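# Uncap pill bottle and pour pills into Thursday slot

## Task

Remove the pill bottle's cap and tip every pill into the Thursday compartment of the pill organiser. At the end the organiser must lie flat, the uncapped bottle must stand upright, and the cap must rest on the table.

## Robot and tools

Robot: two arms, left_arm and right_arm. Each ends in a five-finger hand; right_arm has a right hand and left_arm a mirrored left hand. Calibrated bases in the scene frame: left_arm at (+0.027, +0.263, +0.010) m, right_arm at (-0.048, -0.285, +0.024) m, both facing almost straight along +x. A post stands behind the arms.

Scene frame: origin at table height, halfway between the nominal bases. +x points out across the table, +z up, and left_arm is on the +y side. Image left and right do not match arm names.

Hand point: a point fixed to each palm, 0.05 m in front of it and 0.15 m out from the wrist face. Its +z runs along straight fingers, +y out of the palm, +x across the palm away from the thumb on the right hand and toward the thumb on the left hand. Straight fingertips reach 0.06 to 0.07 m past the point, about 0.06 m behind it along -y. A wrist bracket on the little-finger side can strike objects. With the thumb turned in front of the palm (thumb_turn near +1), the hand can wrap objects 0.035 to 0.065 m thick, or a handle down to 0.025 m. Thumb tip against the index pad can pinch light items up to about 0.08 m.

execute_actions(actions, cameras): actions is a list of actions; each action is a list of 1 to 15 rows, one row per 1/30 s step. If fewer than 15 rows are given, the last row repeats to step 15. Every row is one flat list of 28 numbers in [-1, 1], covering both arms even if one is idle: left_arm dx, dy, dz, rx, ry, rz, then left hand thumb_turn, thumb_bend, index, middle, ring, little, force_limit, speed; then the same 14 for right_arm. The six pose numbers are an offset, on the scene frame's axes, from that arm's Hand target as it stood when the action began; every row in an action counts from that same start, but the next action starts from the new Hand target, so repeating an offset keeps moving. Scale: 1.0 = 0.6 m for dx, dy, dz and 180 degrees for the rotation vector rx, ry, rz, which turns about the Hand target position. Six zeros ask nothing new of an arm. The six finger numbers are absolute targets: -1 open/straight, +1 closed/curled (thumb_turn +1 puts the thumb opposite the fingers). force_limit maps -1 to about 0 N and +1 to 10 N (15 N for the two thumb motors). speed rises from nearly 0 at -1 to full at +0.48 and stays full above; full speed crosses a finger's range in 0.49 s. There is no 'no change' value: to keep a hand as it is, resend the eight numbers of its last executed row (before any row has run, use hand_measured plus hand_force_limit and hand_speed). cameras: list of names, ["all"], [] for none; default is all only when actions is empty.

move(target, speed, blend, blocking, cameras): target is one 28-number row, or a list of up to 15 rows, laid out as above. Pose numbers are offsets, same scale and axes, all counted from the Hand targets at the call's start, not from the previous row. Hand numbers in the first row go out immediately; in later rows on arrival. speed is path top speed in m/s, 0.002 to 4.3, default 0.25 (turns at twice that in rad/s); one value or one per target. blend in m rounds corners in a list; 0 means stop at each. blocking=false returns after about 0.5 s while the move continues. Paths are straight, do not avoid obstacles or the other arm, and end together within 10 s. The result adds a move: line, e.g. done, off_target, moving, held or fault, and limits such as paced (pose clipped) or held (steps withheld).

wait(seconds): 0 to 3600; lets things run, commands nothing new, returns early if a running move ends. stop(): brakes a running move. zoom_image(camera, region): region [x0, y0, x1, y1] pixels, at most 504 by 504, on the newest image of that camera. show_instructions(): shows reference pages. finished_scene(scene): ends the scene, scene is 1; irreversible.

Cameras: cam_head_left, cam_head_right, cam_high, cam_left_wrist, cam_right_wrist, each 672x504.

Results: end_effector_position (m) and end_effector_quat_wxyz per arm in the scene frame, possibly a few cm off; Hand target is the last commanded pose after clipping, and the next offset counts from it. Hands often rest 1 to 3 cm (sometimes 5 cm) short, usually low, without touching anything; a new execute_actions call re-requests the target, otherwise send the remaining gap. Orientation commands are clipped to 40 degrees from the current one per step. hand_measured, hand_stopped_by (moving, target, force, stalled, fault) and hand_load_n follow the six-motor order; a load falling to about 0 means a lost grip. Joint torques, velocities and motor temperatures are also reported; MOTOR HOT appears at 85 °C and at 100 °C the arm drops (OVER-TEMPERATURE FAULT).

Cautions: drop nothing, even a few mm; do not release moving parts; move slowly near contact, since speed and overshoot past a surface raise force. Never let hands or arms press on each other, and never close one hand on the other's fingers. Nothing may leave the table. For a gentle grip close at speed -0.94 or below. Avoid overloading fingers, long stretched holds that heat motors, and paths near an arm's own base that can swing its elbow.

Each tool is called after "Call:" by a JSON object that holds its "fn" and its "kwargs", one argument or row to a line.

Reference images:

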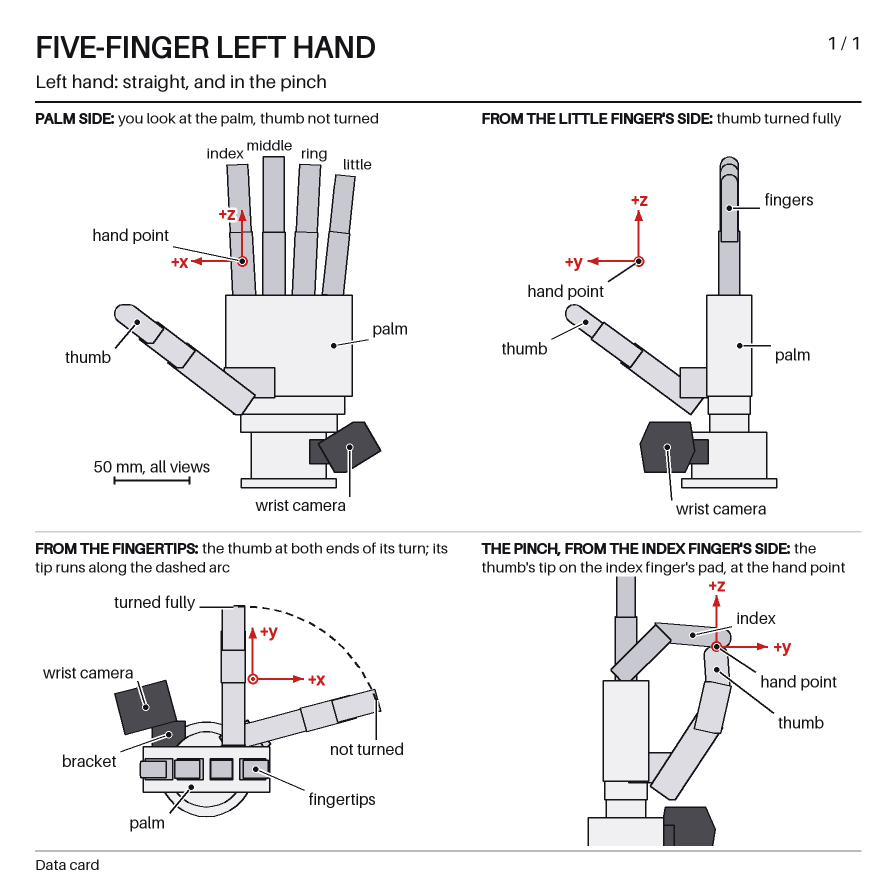

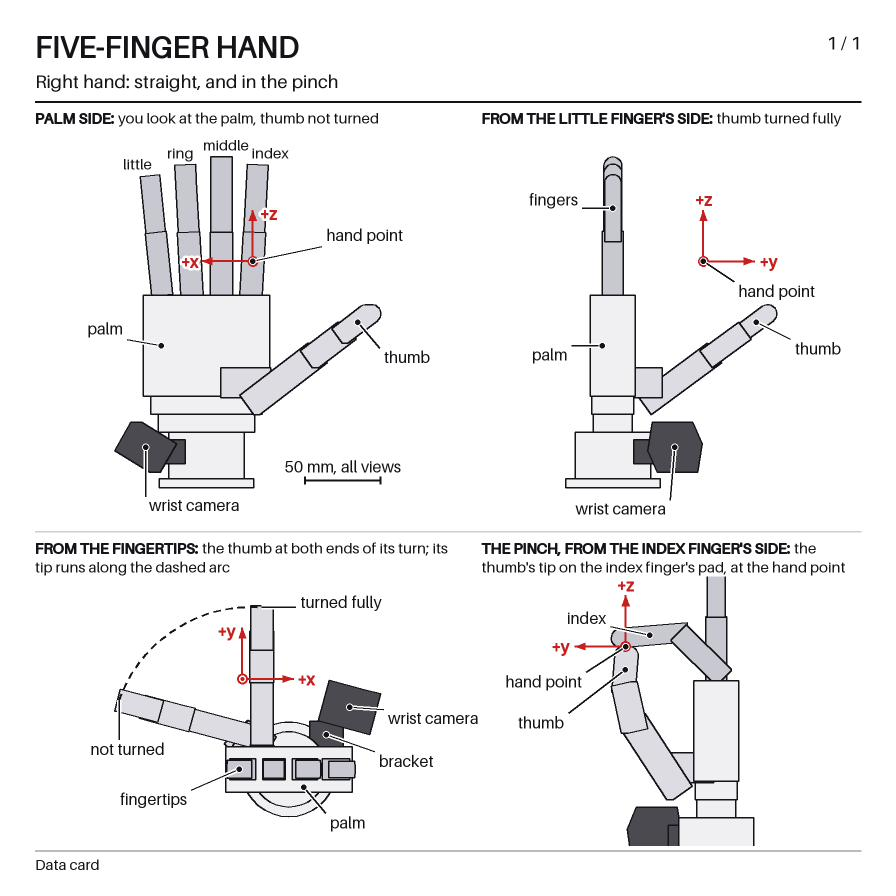

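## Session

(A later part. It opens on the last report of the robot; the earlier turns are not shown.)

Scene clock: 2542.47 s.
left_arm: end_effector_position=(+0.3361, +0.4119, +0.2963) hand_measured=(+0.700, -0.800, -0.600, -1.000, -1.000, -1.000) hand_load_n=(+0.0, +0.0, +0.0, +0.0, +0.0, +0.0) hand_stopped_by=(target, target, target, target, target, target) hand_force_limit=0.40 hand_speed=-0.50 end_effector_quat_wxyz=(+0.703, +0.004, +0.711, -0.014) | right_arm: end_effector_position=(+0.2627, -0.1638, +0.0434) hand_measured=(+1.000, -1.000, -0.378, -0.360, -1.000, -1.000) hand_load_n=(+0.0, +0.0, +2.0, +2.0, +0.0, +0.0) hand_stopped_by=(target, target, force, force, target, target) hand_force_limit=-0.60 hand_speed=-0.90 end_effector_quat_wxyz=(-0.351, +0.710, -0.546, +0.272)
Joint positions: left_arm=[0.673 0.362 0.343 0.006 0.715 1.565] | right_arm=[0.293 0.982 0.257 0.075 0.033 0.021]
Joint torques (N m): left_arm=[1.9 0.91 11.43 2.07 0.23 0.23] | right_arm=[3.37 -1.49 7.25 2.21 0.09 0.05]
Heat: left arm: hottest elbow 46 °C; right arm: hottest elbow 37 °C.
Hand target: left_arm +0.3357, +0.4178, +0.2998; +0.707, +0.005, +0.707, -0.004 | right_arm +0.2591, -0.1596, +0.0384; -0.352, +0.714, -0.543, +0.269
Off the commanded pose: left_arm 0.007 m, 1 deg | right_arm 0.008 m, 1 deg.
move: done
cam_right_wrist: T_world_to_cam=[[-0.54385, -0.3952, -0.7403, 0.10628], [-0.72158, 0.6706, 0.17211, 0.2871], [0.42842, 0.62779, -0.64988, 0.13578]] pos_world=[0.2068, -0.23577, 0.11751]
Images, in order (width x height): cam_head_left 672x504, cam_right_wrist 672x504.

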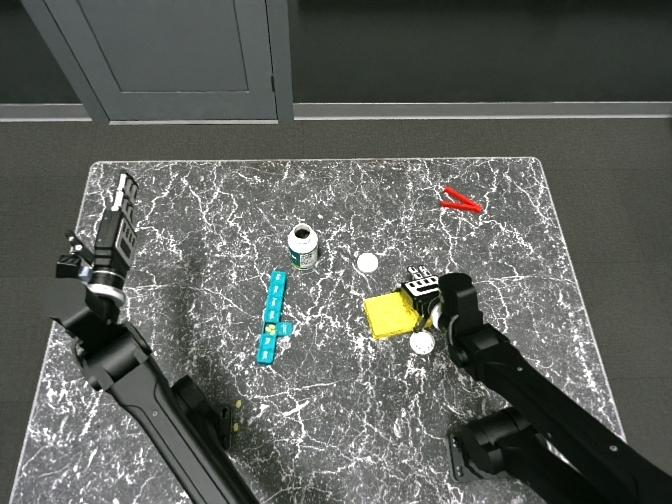

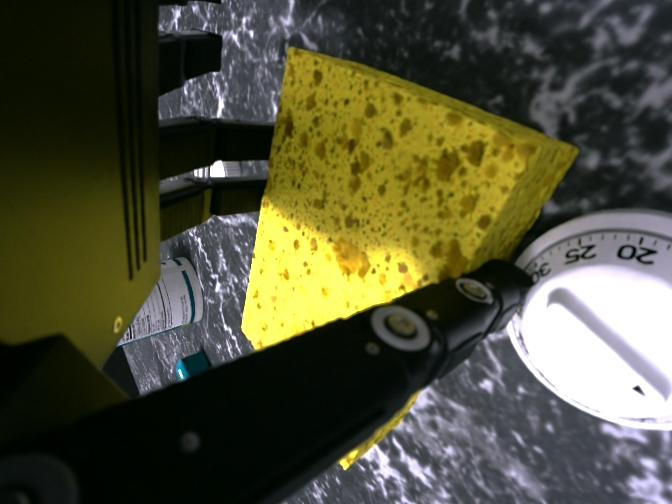

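Call:
{"fn": "move", "kwargs": {
  "target": [
    [0,0,0,0,0,0,0.7,-0.8,-0.6,-1,-1,-1,0.4,-0.5,0,0,0,0,0,0,1,-1,-0.1,-0.1,-1,-1,-0.2,-0.9],
    [0,0,0,0,0,0,0.7,-0.8,-0.6,-1,-1,-1,0.4,-0.5,0,0,0.08,0,0,0,1,-1,-0.1,-0.1,-1,-1,-0.2,-0.9]
  ],
  "speed": 0.08,
  "cameras": ["cam_right_wrist", "cam_head_left"]
}}

Call:
{"fn": "zoom_image", "kwargs": {
  "camera": "cam_head_left",
  "region": [340, 240, 460, 360]
}}

Scene clock: 2547.87 s.
left_arm: end_effector_position=(+0.3361, +0.4119, +0.2963) hand_measured=(+0.700, -0.800, -0.600, -1.000, -1.000, -1.000) hand_load_n=(+0.0, +0.0, +0.0, +0.0, +0.0, -0.5) hand_stopped_by=(target, target, target, target, target, target) hand_force_limit=0.40 hand_speed=-0.50 end_effector_quat_wxyz=(+0.703, +0.004, +0.711, -0.014) | right_arm: end_effector_position=(+0.2460, -0.1688, +0.0645) hand_measured=(+1.000, -1.000, -0.362, -0.344, -1.000, -1.000) hand_load_n=(-0.5, +1.0, +4.5, +4.5, +0.0, +0.0) hand_stopped_by=(target, target, force, force, target, target) hand_force_limit=-0.20 hand_speed=-0.90 end_effector_quat_wxyz=(-0.335, +0.718, -0.551, +0.261)
Joint positions: left_arm=[0.673 0.362 0.343 0.006 0.715 1.565] | right_arm=[0.294 0.842 0.291 -0.142 0.033 0.021]
Joint torques (N m): left_arm=[1.85 0.91 11.43 2.06 0.22 0.23] | right_arm=[3.31 -1.9 12.7 1.02 0.07 0.05]
Heat: left arm: hottest elbow 46 °C; right arm: hottest elbow 37 °C.
Hand target: left_arm +0.3357, +0.4178, +0.2998; +0.707, +0.005, +0.707, -0.004 | right_arm +0.2590, -0.1595, +0.0863; -0.352, +0.714, -0.543, +0.268
Off the commanded pose: left_arm 0.007 m, 1 deg | right_arm 0.027 m, 2 deg.
move: off_target (right_arm)
cam_right_wrist: T_world_to_cam=[[-0.57342, -0.40453, -0.71242, 0.11482], [-0.71436, 0.67263, 0.19305, 0.27201], [0.4011, 0.61962, -0.67467, 0.16665]] pos_world=[0.19331, -0.23977, 0.14172]
Images, in order (width x height): cam_head_left 672x504, cam_right_wrist 672x504.

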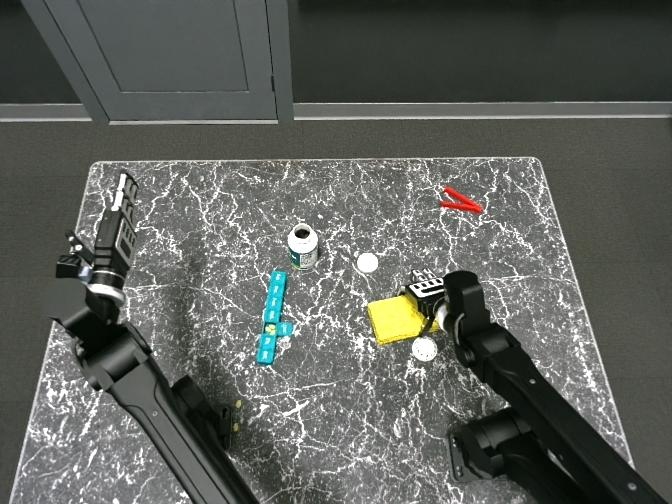

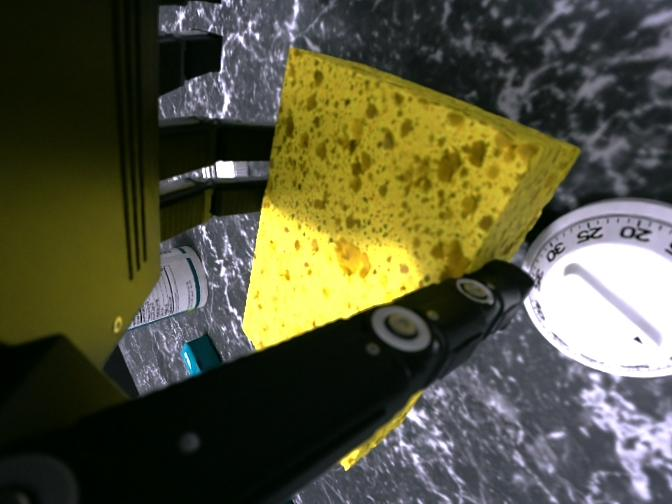

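Scaled by 4.200 from the camera's image (finer frame: 960x720).

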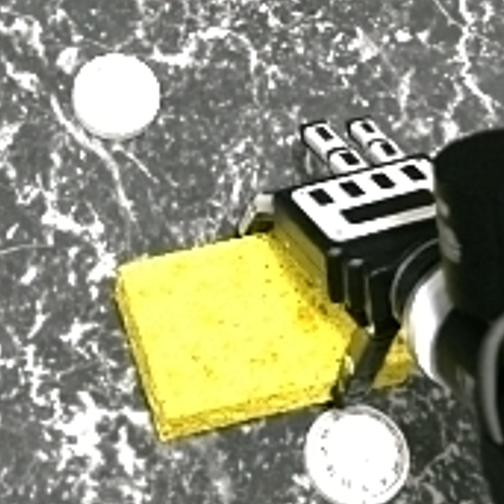

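Call:
{"fn": "move", "kwargs": {
  "target": [
    [0,0,0,0,0,0,0.7,-0.8,-0.6,-1,-1,-1,0.4,-0.5,0,0,0.048,0,0,0,1,-1,-0.1,-0.1,-1,-1,-0.2,-0.9],
    [0,0,0,0,0,0,0.7,-0.8,-0.6,-1,-1,-1,0.4,-0.5,-0.43,0.45,0.048,0,0,0,1,-1,-0.1,-0.1,-1,-1,-0.2,-0.9]
  ],
  "speed": 0.12,
  "blend": 0.02,
  "cameras": ["cam_right_wrist", "cam_head_left", "cam_head_right"]
}}

Call:
{"fn": "zoom_image", "kwargs": {
  "camera": "cam_head_left",
  "region": [190, 350, 310, 470]
}}

Scene clock: 2566.57 s.
left_arm: end_effector_position=(+0.3361, +0.4119, +0.2963) hand_measured=(+0.700, -0.800, -0.600, -1.000, -1.000, -1.000) hand_load_n=(+0.0, +0.0, +0.0, +0.0, +0.0, +0.0) hand_stopped_by=(target, target, target, target, target, target) hand_force_limit=0.40 hand_speed=-0.50 end_effector_quat_wxyz=(+0.703, +0.004, +0.711, -0.014) | right_arm: end_effector_position=(+0.0362, +0.0577, +0.1023) hand_measured=(+1.000, -1.000, -0.362, -0.344, -1.000, -1.000) hand_load_n=(+0.0, +1.0, +4.0, +4.5, +0.0, +0.0) hand_stopped_by=(target, target, force, force, target, target) hand_force_limit=-0.20 hand_speed=-0.90 end_effector_quat_wxyz=(-0.341, +0.730, -0.523, +0.277)
Joint positions: left_arm=[0.673 0.362 0.343 0.006 0.715 1.565] | right_arm=[1.64 1.169 0.656 -0.815 0.886 1.2]
Joint torques (N m): left_arm=[1.9 0.91 11.41 2.04 0.22 0.24] | right_arm=[0.91 -6.83 7.56 0.81 0.67 -0.04]
Heat: left arm: hottest elbow 46 °C; right arm: hottest elbow 38 °C.
Hand target: left_arm +0.3357, +0.4178, +0.2998; +0.707, +0.005, +0.707, -0.004 | right_arm +0.0408, +0.0552, +0.1030; -0.341, +0.727, -0.527, +0.278 (not the last commanded pose)
Off the commanded pose: left_arm 0.007 m, 1 deg | right_arm 0.065 m, 3 deg.
move: held (right_arm; a check stopped the path); path passed 1 of 2 targets; blend cut to 0.0144 m at target 1; limits=held
pose unreachable (right arm): on one or more control steps of this call, first in action 0 (counted from 0), this arm could not follow its commanded pose, so it was not sent that pose on those steps. It may still have moved: this result reports where it is.
cause: moving toward the commanded pose would bring a part of the arm too close to another arm (a part of this arm just beyond joint 4 (wrist pitch) and a part of the left arm just beyond its joint 3 (elbow), at the place that arm is still heading or pushing toward).
cam_right_wrist: T_world_to_cam=[[-0.52387, -0.45289, -0.72142, 0.11495], [-0.75161, 0.64429, 0.14132, -0.02919], [0.4008, 0.61626, -0.67792, 0.13658]] pos_world=[-0.01647, -0.0133, 0.17964]
Images, in order (width x height): cam_head_left 672x504, cam_head_right 672x504, cam_right_wrist 672x504.

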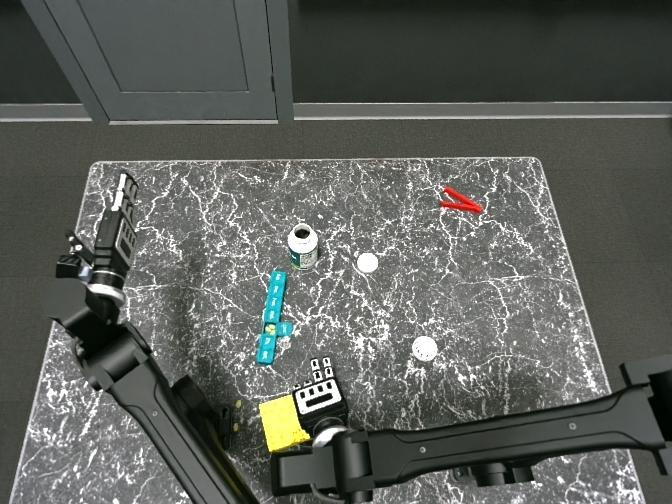

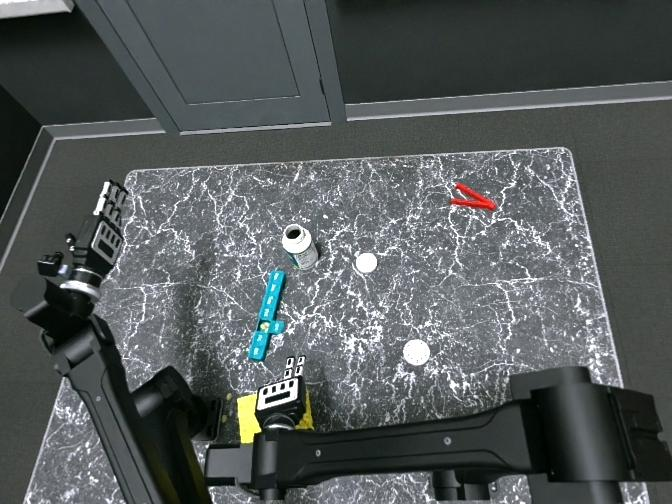

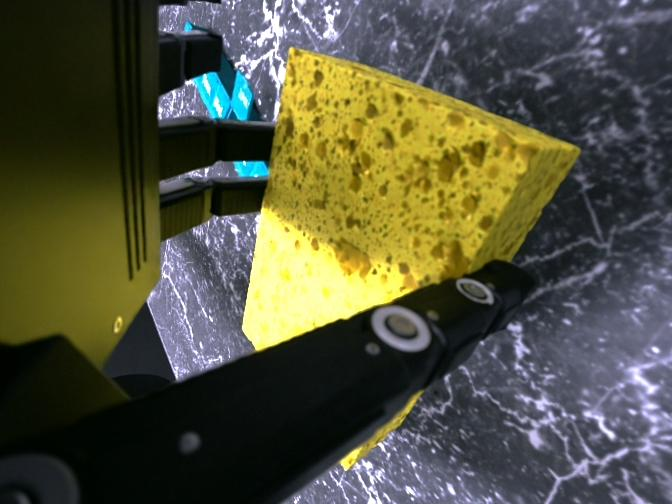

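Scaled by 4.200 from the camera's image (finer frame: 960x720).

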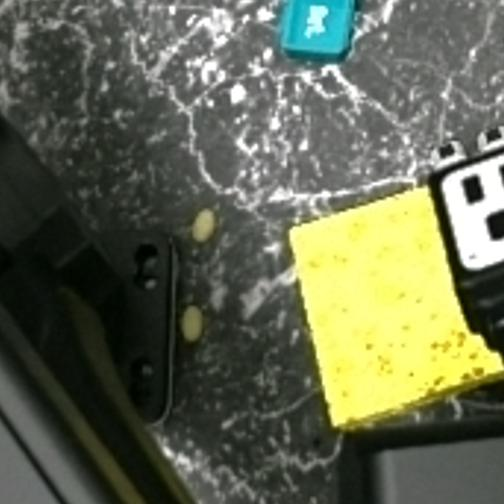

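Call:
{"fn": "move", "kwargs": {
  "target": [0.333,0.067,0,0,0,0,0.7,-0.8,-0.6,-1,-1,-1,0.4,-0.5,0,0,0,0,0,0,1,-1,-0.1,-0.1,-1,-1,-0.2,-0.9],
  "speed": 0.2,
  "cameras": ["cam_head_left", "cam_high"]
}}

Scene clock: 2573.10 s.
left_arm: end_effector_position=(+0.5179, +0.4576, +0.2667) hand_measured=(+0.700, -0.800, -0.600, -1.000, -1.000, -1.000) hand_load_n=(+0.5, +0.0, +0.0, +0.0, +0.0, +0.0) hand_stopped_by=(target, target, target, target, target, target) hand_force_limit=0.40 hand_speed=-0.50 end_effector_quat_wxyz=(+0.686, -0.011, +0.727, -0.012) | right_arm: end_effector_position=(+0.0362, +0.0576, +0.1023) hand_measured=(+1.000, -1.000, -0.362, -0.344, -1.000, -1.000) hand_load_n=(+0.0, +1.0, +3.5, +4.5, +0.0, -0.5) hand_stopped_by=(target, target, force, force, target, target) hand_force_limit=-0.20 hand_speed=-0.90 end_effector_quat_wxyz=(-0.341, +0.730, -0.523, +0.277)
Joint positions: left_arm=[0.41 1.147 0.601 0.481 0.428 1.566] | right_arm=[1.64 1.169 0.656 -0.815 0.886 1.199]
Joint torques (N m): left_arm=[-0.79 -6.18 14.74 2.17 0.01 0.22] | right_arm=[0.91 -6.83 7.54 0.81 0.67 -0.07]
Heat: left arm: hottest elbow 46 °C; right arm: hottest elbow 38 °C.
Hand target: left_arm +0.5356, +0.4579, +0.3000; +0.707, +0.005, +0.707, -0.004 | right_arm +0.0408, +0.0552, +0.1030; -0.341, +0.727, -0.527, +0.278
Off the commanded pose: left_arm 0.038 m, 4 deg | right_arm 0.005 m, 1 deg.
move: off_target (left_arm)

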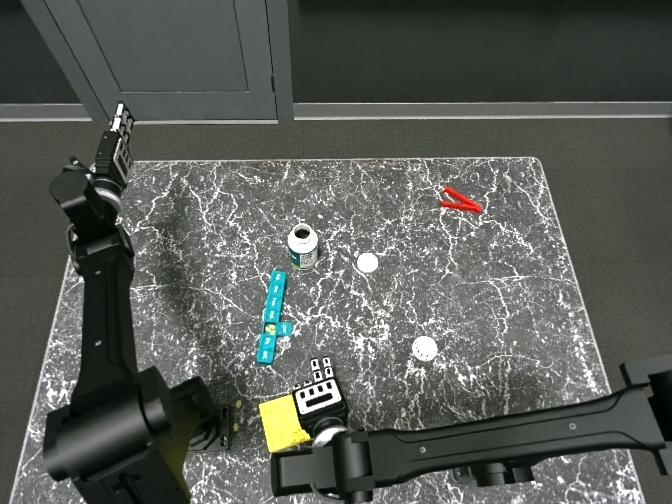

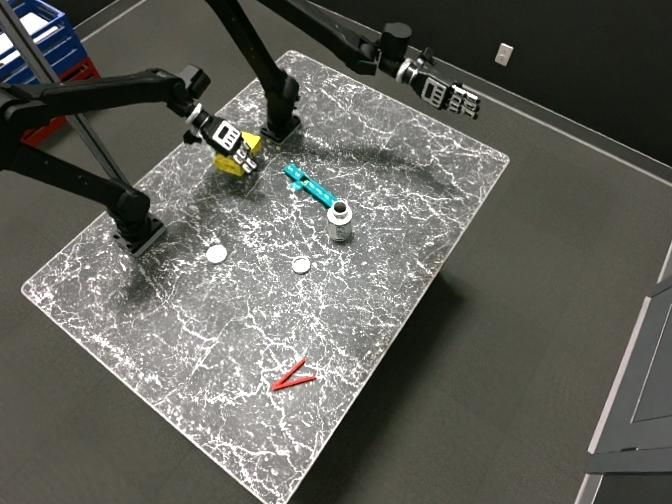

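Call:
{"fn": "move", "kwargs": {
  "target": [
    [0,0,0,0,0,0,0.7,-0.8,-0.6,-1,-1,-1,0.4,-0.5,-0.088,0.06,0,0,0,0,1,-1,-0.1,-0.1,-1,-1,-0.2,-0.9],
    [0,0,0,0,0,0,0.7,-0.8,-0.6,-1,-1,-1,0.4,-0.5,-0.088,0.06,-0.068,0,0,0,1,-1,-0.1,-0.1,-1,-1,-0.2,-0.9]
  ],
  "speed": 0.1,
  "cameras": ["cam_right_wrist", "cam_head_left", "cam_high"]
}}

Call:
{"fn": "zoom_image", "kwargs": {
  "camera": "cam_head_left",
  "region": [190, 350, 310, 470]
}}

Scene clock: 2586.53 s.
left_arm: end_effector_position=(+0.5179, +0.4576, +0.2667) hand_measured=(+0.700, -0.800, -0.600, -1.000, -1.000, -1.000) hand_load_n=(+0.0, +0.0, +0.0, +0.0, +0.0, +0.0) hand_stopped_by=(target, target, target, target, target, target) hand_force_limit=0.40 hand_speed=-0.50 end_effector_quat_wxyz=(+0.686, -0.011, +0.727, -0.012) | right_arm: end_effector_position=(-0.0071, +0.0905, +0.0676) hand_measured=(+1.000, -1.000, -0.362, -0.344, -1.000, -1.000) hand_load_n=(+0.0, +1.0, +4.0, +4.5, +0.0, +0.0) hand_stopped_by=(target, target, force, force, target, target) hand_force_limit=-0.20 hand_speed=-0.90 end_effector_quat_wxyz=(-0.340, +0.725, -0.531, +0.279)
Joint positions: left_arm=[0.41 1.147 0.601 0.481 0.428 1.566] | right_arm=[1.767 1.38 0.734 -0.859 0.908 1.431]
Joint torques (N m): left_arm=[-0.73 -6.07 14.71 2.17 0.01 0.22] | right_arm=[3.25 -7.3 6.74 0.68 0.81 0.06]
Heat: left arm: hottest elbow 47 °C; right arm: hottest elbow 38 °C.
Hand target: left_arm +0.5356, +0.4579, +0.3000; +0.707, +0.005, +0.707, -0.004 | right_arm -0.0119, +0.0911, +0.0621; -0.341, +0.727, -0.527, +0.278
Off the commanded pose: left_arm 0.038 m, 4 deg | right_arm 0.007 m, 1 deg.
move: done
cam_right_wrist: T_world_to_cam=[[-0.53304, -0.44044, -0.72241, 0.08103], [-0.73949, 0.6574, 0.14484, -0.07938], [0.41112, 0.61142, -0.67612, 0.1105]] pos_world=[-0.06094, 0.02031, 0.14475]
Images, in order (width x height): cam_head_left 672x504, cam_high 672x504, cam_right_wrist 672x504.

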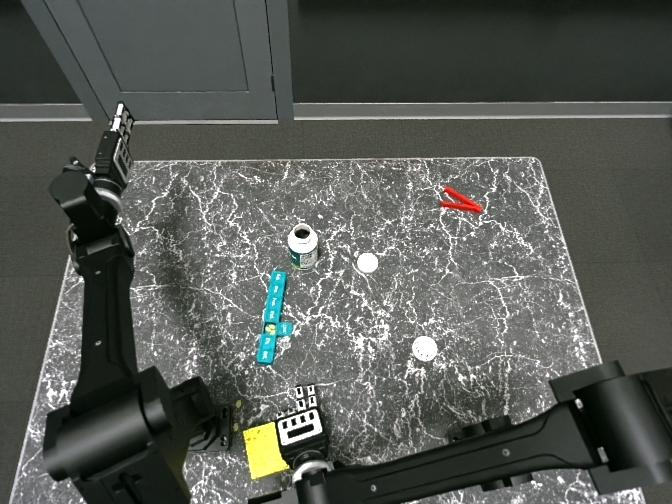

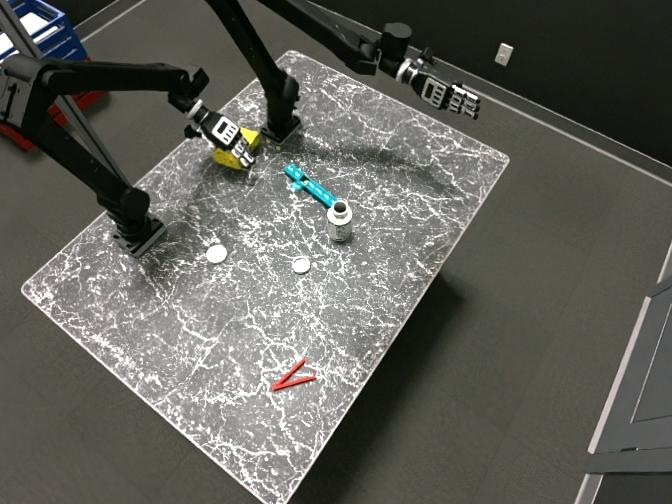

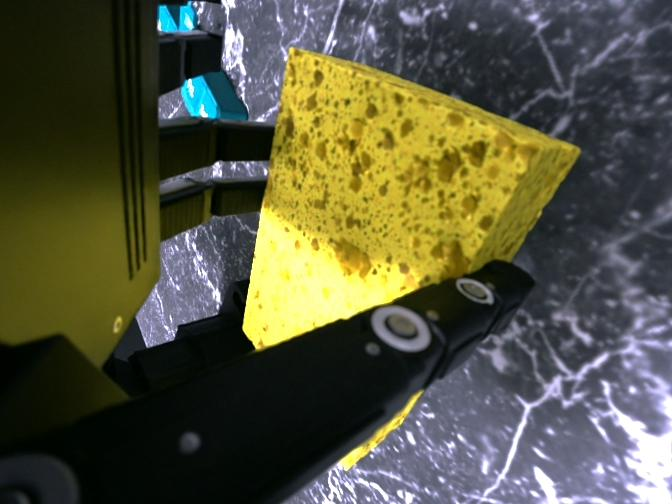

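Scaled by 4.200 from the camera's image (finer frame: 960x720).

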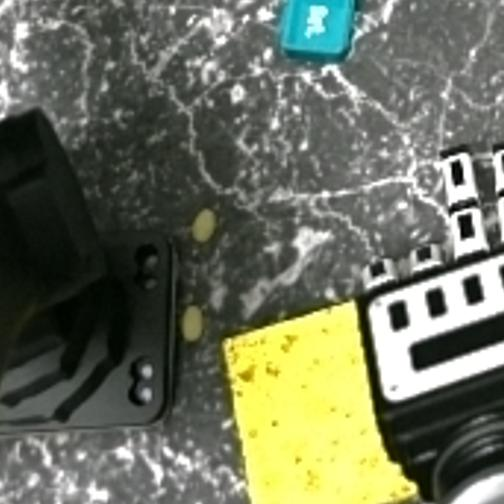

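Call:
{"fn": "move", "kwargs": {
  "target": [0,0,0,0,0,0,0.7,-0.8,-0.6,-1,-1,-1,0.4,-0.5,-0.012,0.0,-0.037,0,0,0,1,-1,-0.1,-0.1,-1,-1,-0.2,-0.9],
  "speed": 0.08,
  "cameras": ["cam_head_left", "cam_high"]
}}

Call:
{"fn": "zoom_image", "kwargs": {
  "camera": "cam_head_left",
  "region": [190, 370, 290, 470]
}}

Call:
{"fn": "zoom_image", "kwargs": {
  "camera": "cam_high",
  "region": [180, 90, 320, 190]
}}

Scene clock: 2592.67 s.
left_arm: end_effector_position=(+0.5179, +0.4576, +0.2667) hand_measured=(+0.700, -0.800, -0.600, -1.000, -1.000, -1.000) hand_load_n=(+0.0, +0.0, +0.0, +0.0, +0.0, +0.0) hand_stopped_by=(target, target, target, target, target, target) hand_force_limit=0.40 hand_speed=-0.50 end_effector_quat_wxyz=(+0.686, -0.011, +0.727, -0.012) | right_arm: end_effector_position=(-0.0137, +0.0917, +0.0470) hand_measured=(+1.000, -1.000, -0.362, -0.344, -1.000, -1.000) hand_load_n=(-0.5, +1.0, +4.0, +4.5, +0.0, +0.0) hand_stopped_by=(target, target, force, force, target, target) hand_force_limit=-0.20 hand_speed=-0.90 end_effector_quat_wxyz=(-0.341, +0.723, -0.532, +0.277)
Joint positions: left_arm=[0.41 1.147 0.601 0.481 0.428 1.566] | right_arm=[1.787 1.432 0.717 -0.812 0.91 1.466]
Joint torques (N m): left_arm=[-0.79 -6.18 14.74 2.18 0.02 0.22] | right_arm=[3.31 -7.36 6.28 0.65 0.76 0.03]
Heat: left arm: hottest elbow 47 °C; right arm: hottest elbow 38 °C.
Hand target: left_arm +0.5356, +0.4579, +0.3000; +0.707, +0.005, +0.707, -0.004 | right_arm -0.0191, +0.0911, +0.0400; -0.341, +0.727, -0.527, +0.278
Off the commanded pose: left_arm 0.038 m, 4 deg | right_arm 0.009 m, 1 deg.
move: done

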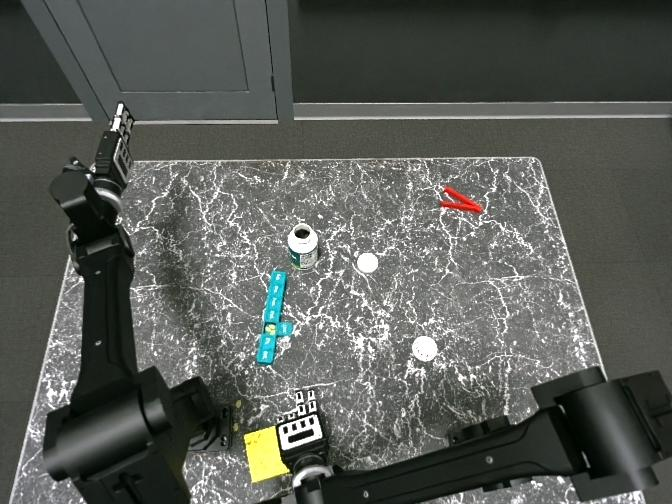

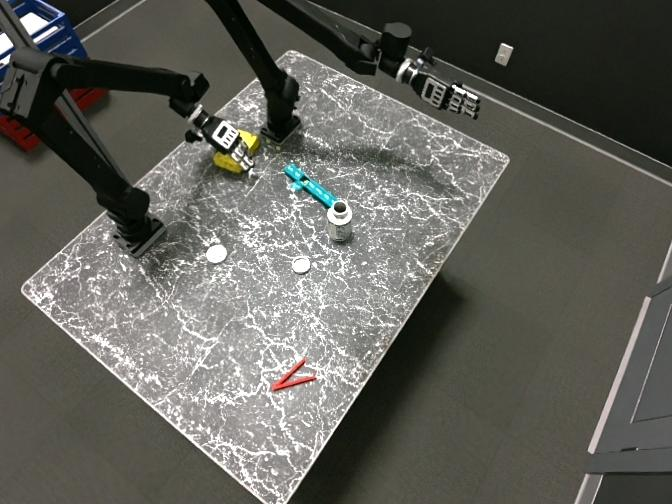

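Scaled by 5.040 from the camera's image (finer frame: 960x720).

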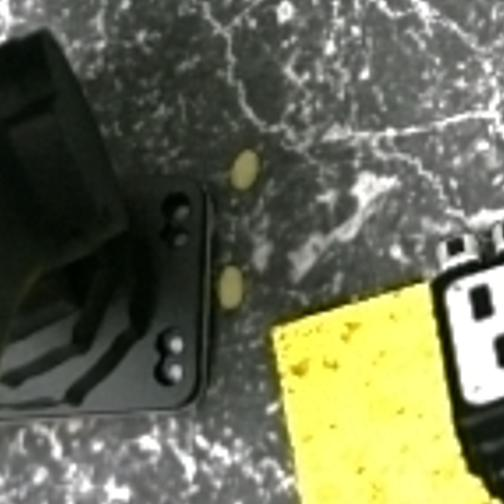

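Scaled by 3.600 from the camera's image (finer frame: 960x720).

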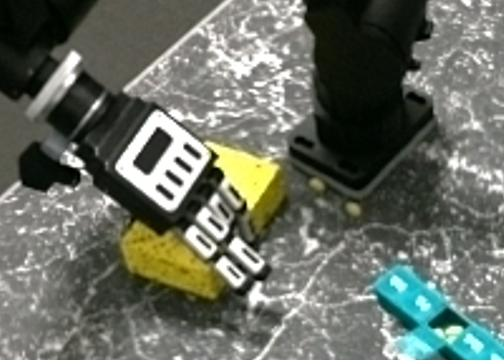

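Call:
{"fn": "move", "kwargs": {
  "target": [
    [0,0,0,0,0,0,0.7,-0.8,-0.6,-1,-1,-1,0.4,-0.5,0.0,0.0,-0.012,0,0,0,1,-1,-0.1,-0.1,-1,-1,-0.2,-0.9],
    [0,0,0,0,0,0,0.7,-0.8,-0.6,-1,-1,-1,0.4,-0.5,0.0,0.038,-0.012,0,0,0,1,-1,-0.1,-0.1,-1,-1,-0.2,-0.9]
  ],
  "speed": 0.05,
  "cameras": ["cam_head_left", "cam_high"]
}}

Call:
{"fn": "zoom_image", "kwargs": {
  "camera": "cam_head_left",
  "region": [190, 370, 290, 470]
}}

Call:
{"fn": "zoom_image", "kwargs": {
  "camera": "cam_high",
  "region": [180, 90, 320, 190]
}}

Scene clock: 2598.90 s.
left_arm: end_effector_position=(+0.5179, +0.4576, +0.2667) hand_measured=(+0.700, -0.800, -0.600, -1.000, -1.000, -1.000) hand_load_n=(+0.0, +0.0, +0.0, +0.0, +0.0, +0.0) hand_stopped_by=(target, target, target, target, target, target) hand_force_limit=0.40 hand_speed=-0.50 end_effector_quat_wxyz=(+0.686, -0.011, +0.727, -0.012) | right_arm: end_effector_position=(-0.0159, +0.1078, +0.0430) hand_measured=(+1.000, -1.000, -0.362, -0.344, -1.000, -1.000) hand_load_n=(-2.0, +1.0, +3.5, +4.5, +0.0, +0.0) hand_stopped_by=(target, target, force, force, target, target) hand_force_limit=-0.20 hand_speed=-0.90 end_effector_quat_wxyz=(-0.348, +0.721, -0.532, +0.276)
Joint positions: left_arm=[0.41 1.147 0.601 0.481 0.428 1.566] | right_arm=[1.787 1.475 0.744 -0.779 0.919 1.459]
Joint torques (N m): left_arm=[-0.85 -6.07 14.74 2.18 0.02 0.22] | right_arm=[2.14 -6.01 8.08 0.81 0.34 -0.09]
Heat: left arm: hottest elbow 48 °C; right arm: hottest elbow 38 °C.
Hand target: left_arm +0.5356, +0.4579, +0.3000; +0.707, +0.005, +0.707, -0.004 | right_arm -0.0191, +0.1140, +0.0328; -0.341, +0.727, -0.527, +0.278
Off the commanded pose: left_arm 0.038 m, 4 deg | right_arm 0.012 m, 1 deg.
move: off_target (right_arm)

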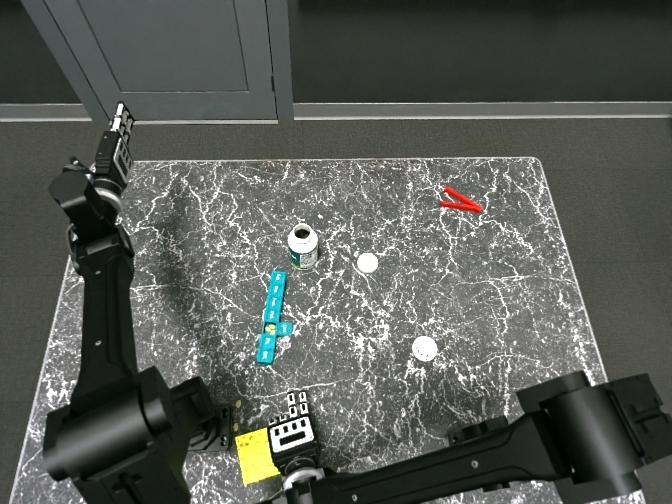

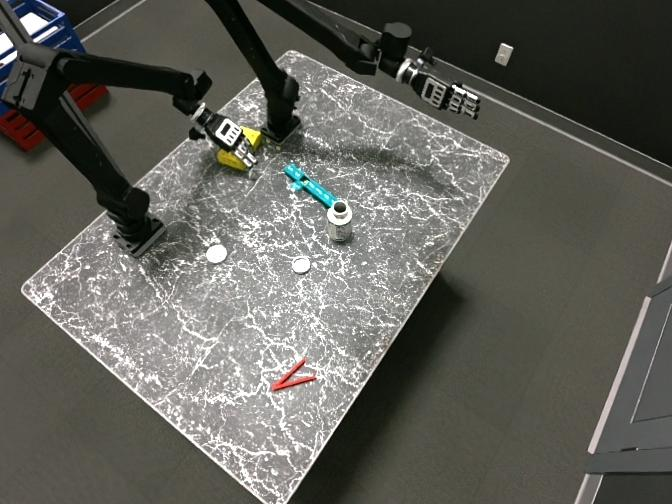

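Scaled by 5.040 from the camera's image (finer frame: 960x720).

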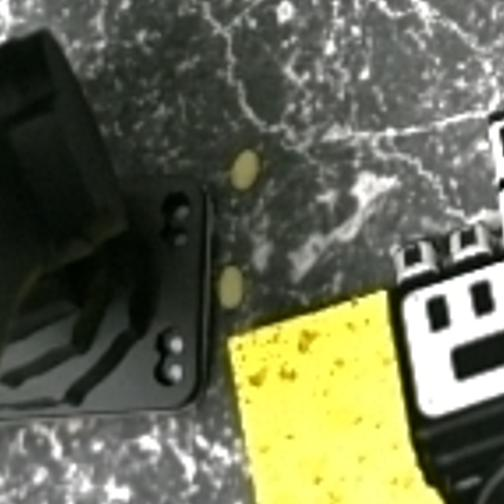

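Scaled by 3.600 from the camera's image (finer frame: 960x720).

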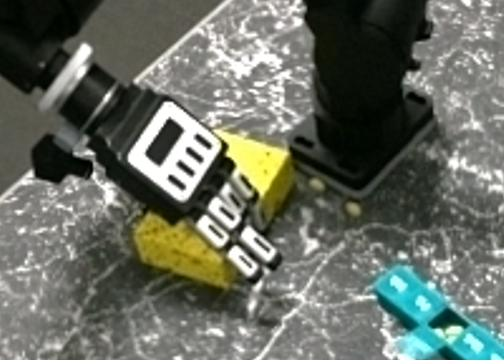

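Call:
{"fn": "move", "kwargs": {
  "target": [0,0,0,0,0,0,0.7,-0.8,-0.6,-1,-1,-1,0.4,-0.5,0.0,0.0165,0.005,0,0,0,1,-1,-0.1,-0.1,-1,-1,-0.2,-0.9],
  "speed": 0.05,
  "cameras": ["cam_head_left", "cam_high"]
}}

Call:
{"fn": "zoom_image", "kwargs": {
  "camera": "cam_head_left",
  "region": [190, 370, 290, 470]
}}

Call:
{"fn": "zoom_image", "kwargs": {
  "camera": "cam_high",
  "region": [180, 90, 320, 190]
}}

Scene clock: 2606.83 s.
left_arm: end_effector_position=(+0.5179, +0.4576, +0.2667) hand_measured=(+0.700, -0.800, -0.600, -1.000, -1.000, -1.000) hand_load_n=(+0.0, +0.0, +0.5, +0.0, +0.5, +0.0) hand_stopped_by=(target, target, target, target, target, target) hand_force_limit=0.40 hand_speed=-0.50 end_effector_quat_wxyz=(+0.686, -0.011, +0.727, -0.012) | right_arm: end_effector_position=(-0.0180, +0.1166, +0.0433) hand_measured=(+1.000, -1.000, -0.362, -0.344, -1.000, -1.000) hand_load_n=(-2.0, +1.0, +3.5, +5.0, +0.0, +0.0) hand_stopped_by=(target, target, force, force, target, target) hand_force_limit=-0.20 hand_speed=-0.90 end_effector_quat_wxyz=(-0.348, +0.723, -0.529, +0.276)
Joint positions: left_arm=[0.41 1.147 0.601 0.481 0.428 1.566] | right_arm=[1.787 1.495 0.768 -0.779 0.919 1.451]
Joint torques (N m): left_arm=[-0.85 -6.12 14.72 2.17 0.02 0.22] | right_arm=[1.61 -6.83 8.47 0.69 0.32 -0.11]
Heat: left arm: hottest elbow 48 °C; right arm: hottest elbow 37 °C.
Hand target: left_arm +0.5356, +0.4579, +0.3000; +0.707, +0.005, +0.707, -0.004 | right_arm -0.0191, +0.1237, +0.0357; -0.341, +0.727, -0.527, +0.278
Off the commanded pose: left_arm 0.038 m, 4 deg | right_arm 0.011 m, 1 deg.
move: off_target (right_arm)

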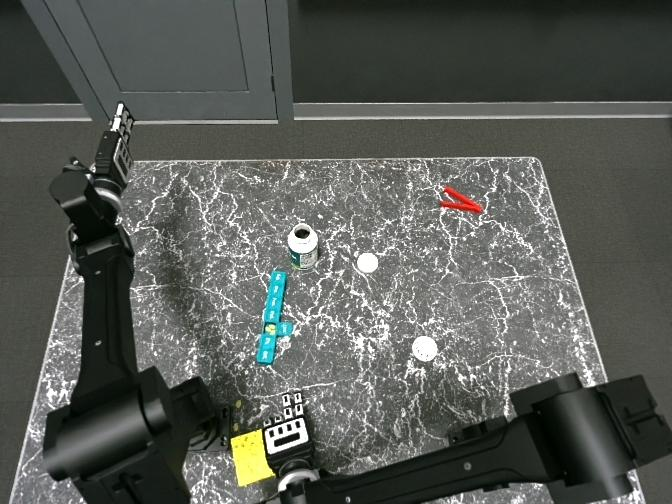

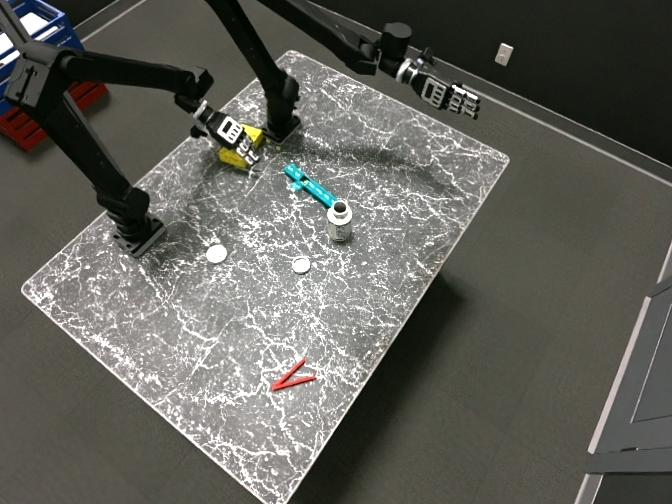

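Scaled by 5.040 from the camera's image (finer frame: 960x720).

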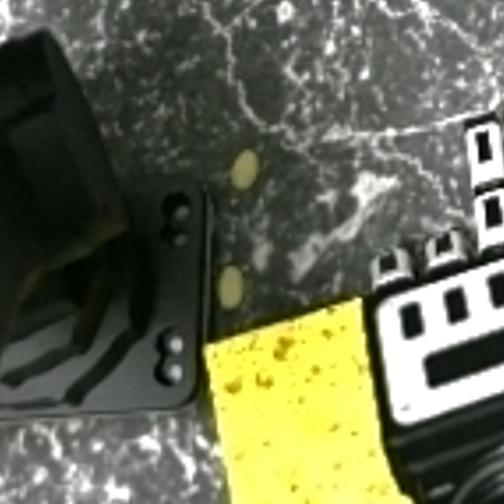

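Scaled by 3.600 from the camera's image (finer frame: 960x720).

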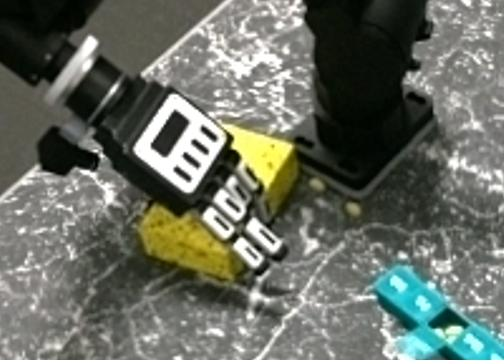

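Call:
{"fn": "move", "kwargs": {
  "target": [0,0,0,0,0,0,0.7,-0.8,-0.6,-1,-1,-1,0.4,-0.5,0.075,-0.002,0.0,0,0,0,1,-1,-0.1,-0.1,-1,-1,-0.2,-0.9],
  "speed": 0.04,
  "cameras": ["cam_head_left", "cam_high"]
}}

Call:
{"fn": "zoom_image", "kwargs": {
  "camera": "cam_head_left",
  "region": [190, 370, 290, 470]
}}

Call:
{"fn": "zoom_image", "kwargs": {
  "camera": "cam_high",
  "region": [180, 90, 320, 190]
}}

Scene clock: 2613.60 s.
left_arm: end_effector_position=(+0.5179, +0.4576, +0.2667) hand_measured=(+0.700, -0.800, -0.600, -1.000, -1.000, -1.000) hand_load_n=(+0.5, +0.0, +0.0, +0.0, +0.0, +0.0) hand_stopped_by=(target, target, target, target, target, target) hand_force_limit=0.40 hand_speed=-0.50 end_effector_quat_wxyz=(+0.686, -0.011, +0.727, -0.012) | right_arm: end_effector_position=(+0.0152, +0.1219, +0.0429) hand_measured=(+1.000, -1.000, -0.362, -0.344, -1.000, -1.000) hand_load_n=(-2.0, +1.0, +3.0, +4.0, +0.0, +0.0) hand_stopped_by=(target, target, force, force, target, target) hand_force_limit=-0.20 hand_speed=-0.90 end_effector_quat_wxyz=(-0.343, +0.737, -0.511, +0.279)
Joint positions: left_arm=[0.41 1.147 0.601 0.481 0.428 1.566] | right_arm=[1.687 1.473 0.743 -0.633 0.899 1.23]
Joint torques (N m): left_arm=[-0.91 -6.12 14.72 2.18 0.01 0.22] | right_arm=[-0.44 -8.59 6.16 1.7 0.45 0.12]
Heat: left arm: hottest elbow 49 °C; right arm: hottest elbow 37 °C.
Hand target: left_arm +0.5356, +0.4579, +0.3000; +0.707, +0.005, +0.707, -0.004 | right_arm +0.0258, +0.1225, +0.0358; -0.341, +0.727, -0.527, +0.278
Off the commanded pose: left_arm 0.038 m, 4 deg | right_arm 0.013 m, 2 deg.
move: off_target (right_arm)

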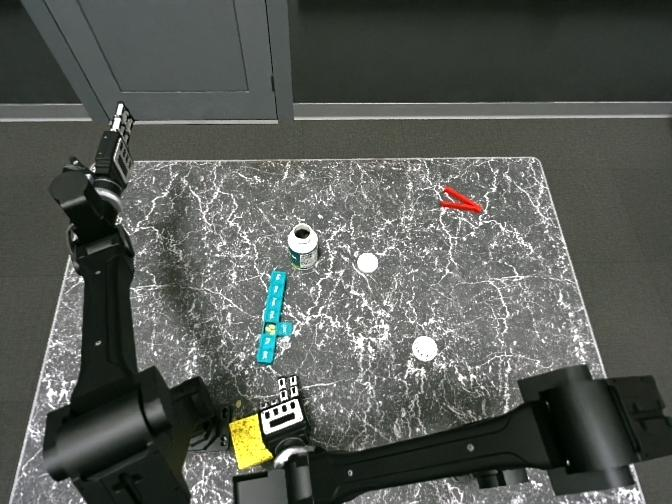

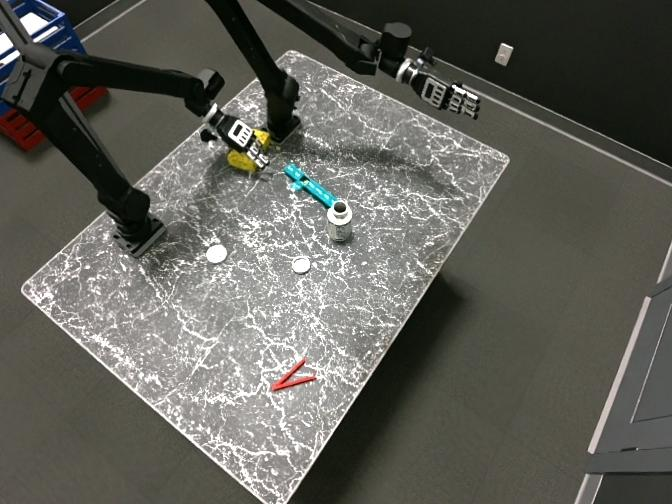

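Scaled by 5.040 from the camera's image (finer frame: 960x720).

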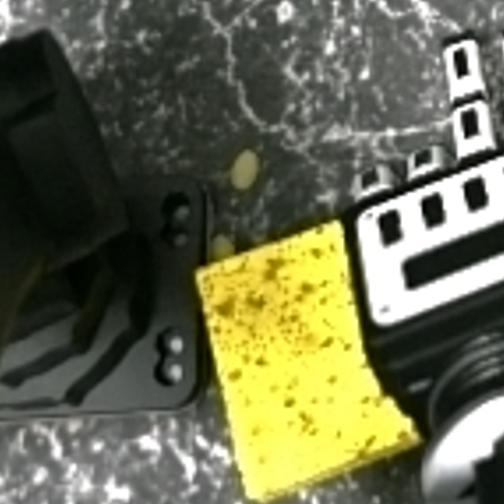

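Scaled by 3.600 from the camera's image (finer frame: 960x720).

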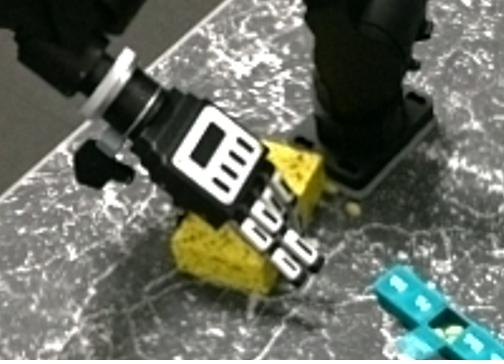

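Call:
{"fn": "move", "kwargs": {
  "target": [
    [0,0,0,0,0,0,0.7,-0.8,-0.6,-1,-1,-1,0.4,-0.5,0.01,-0.011,0.003,0,0,0,1,-1,-0.1,-0.1,-1,-1,-0.2,-0.9],
    [0,0,0,0,0,0,0.7,-0.8,-0.6,-1,-1,-1,0.4,-0.5,0.065,-0.012,0.004,0,0,0,1,-1,-0.1,-0.1,-1,-1,-0.2,-0.9]
  ],
  "speed": 0.04,
  "cameras": ["cam_head_left", "cam_high"]
}}

Call:
{"fn": "zoom_image", "kwargs": {
  "camera": "cam_head_left",
  "region": [190, 370, 290, 470]
}}

Call:
{"fn": "zoom_image", "kwargs": {
  "camera": "cam_high",
  "region": [180, 90, 320, 190]
}}

Scene clock: 2621.63 s.
left_arm: end_effector_position=(+0.5179, +0.4576, +0.2667) hand_measured=(+0.700, -0.800, -0.600, -1.000, -1.000, -1.000) hand_load_n=(+0.0, +0.0, +0.0, +0.0, +0.0, +0.0) hand_stopped_by=(target, target, target, target, target, target) hand_force_limit=0.40 hand_speed=-0.50 end_effector_quat_wxyz=(+0.686, -0.011, +0.727, -0.012) | right_arm: end_effector_position=(+0.0584, +0.1222, +0.0436) hand_measured=(+1.000, -1.000, -0.362, -0.344, -1.000, -1.000) hand_load_n=(-0.5, +0.5, +3.5, +4.5, -0.5, +0.0) hand_stopped_by=(target, target, force, force, target, target) hand_force_limit=-0.20 hand_speed=-0.90 end_effector_quat_wxyz=(-0.347, +0.728, -0.524, +0.275)
Joint positions: left_arm=[0.41 1.147 0.601 0.481 0.428 1.566] | right_arm=[1.565 1.445 0.702 -0.48 0.867 1.082]
Joint torques (N m): left_arm=[-0.85 -6.12 14.75 2.17 0.01 0.21] | right_arm=[0.56 -9.47 5.72 1.13 0.42 -0.07]
Heat: left arm: hottest elbow 49 °C; right arm: hottest elbow 37 °C.
Hand target: left_arm +0.5356, +0.4579, +0.3000; +0.707, +0.005, +0.707, -0.004 | right_arm +0.0649, +0.1153, +0.0381; -0.341, +0.727, -0.527, +0.278
Off the commanded pose: left_arm 0.038 m, 4 deg | right_arm 0.011 m, 1 deg.
move: off_target (right_arm)

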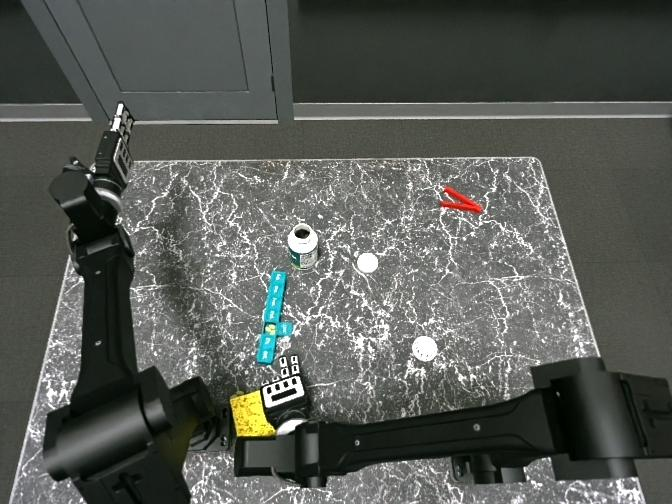

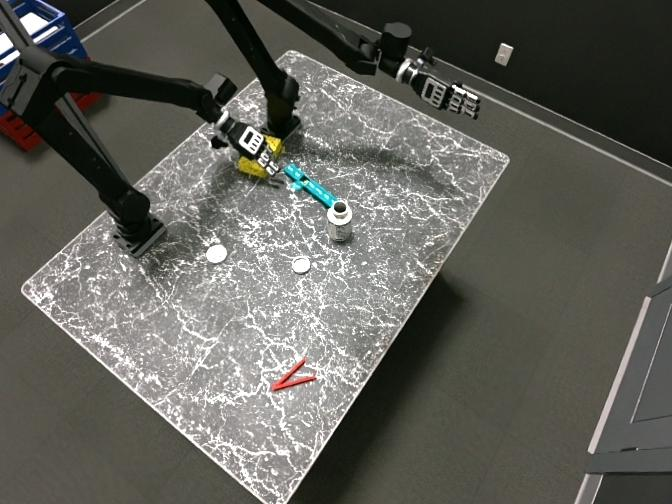

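Scaled by 5.040 from the camera's image (finer frame: 960x720).

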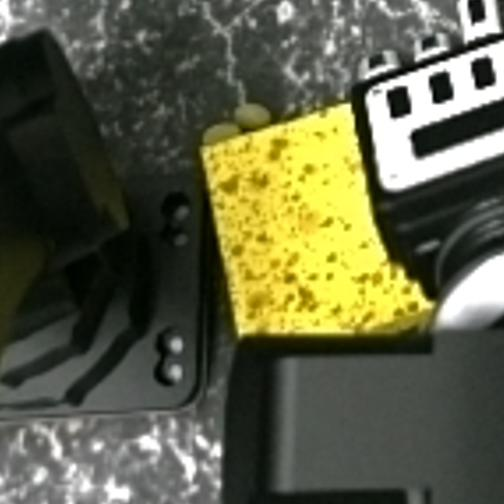

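Scaled by 3.600 from the camera's image (finer frame: 960x720).

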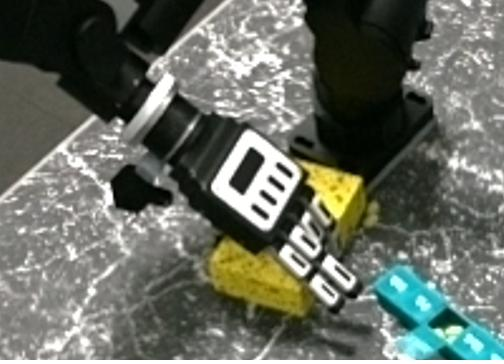

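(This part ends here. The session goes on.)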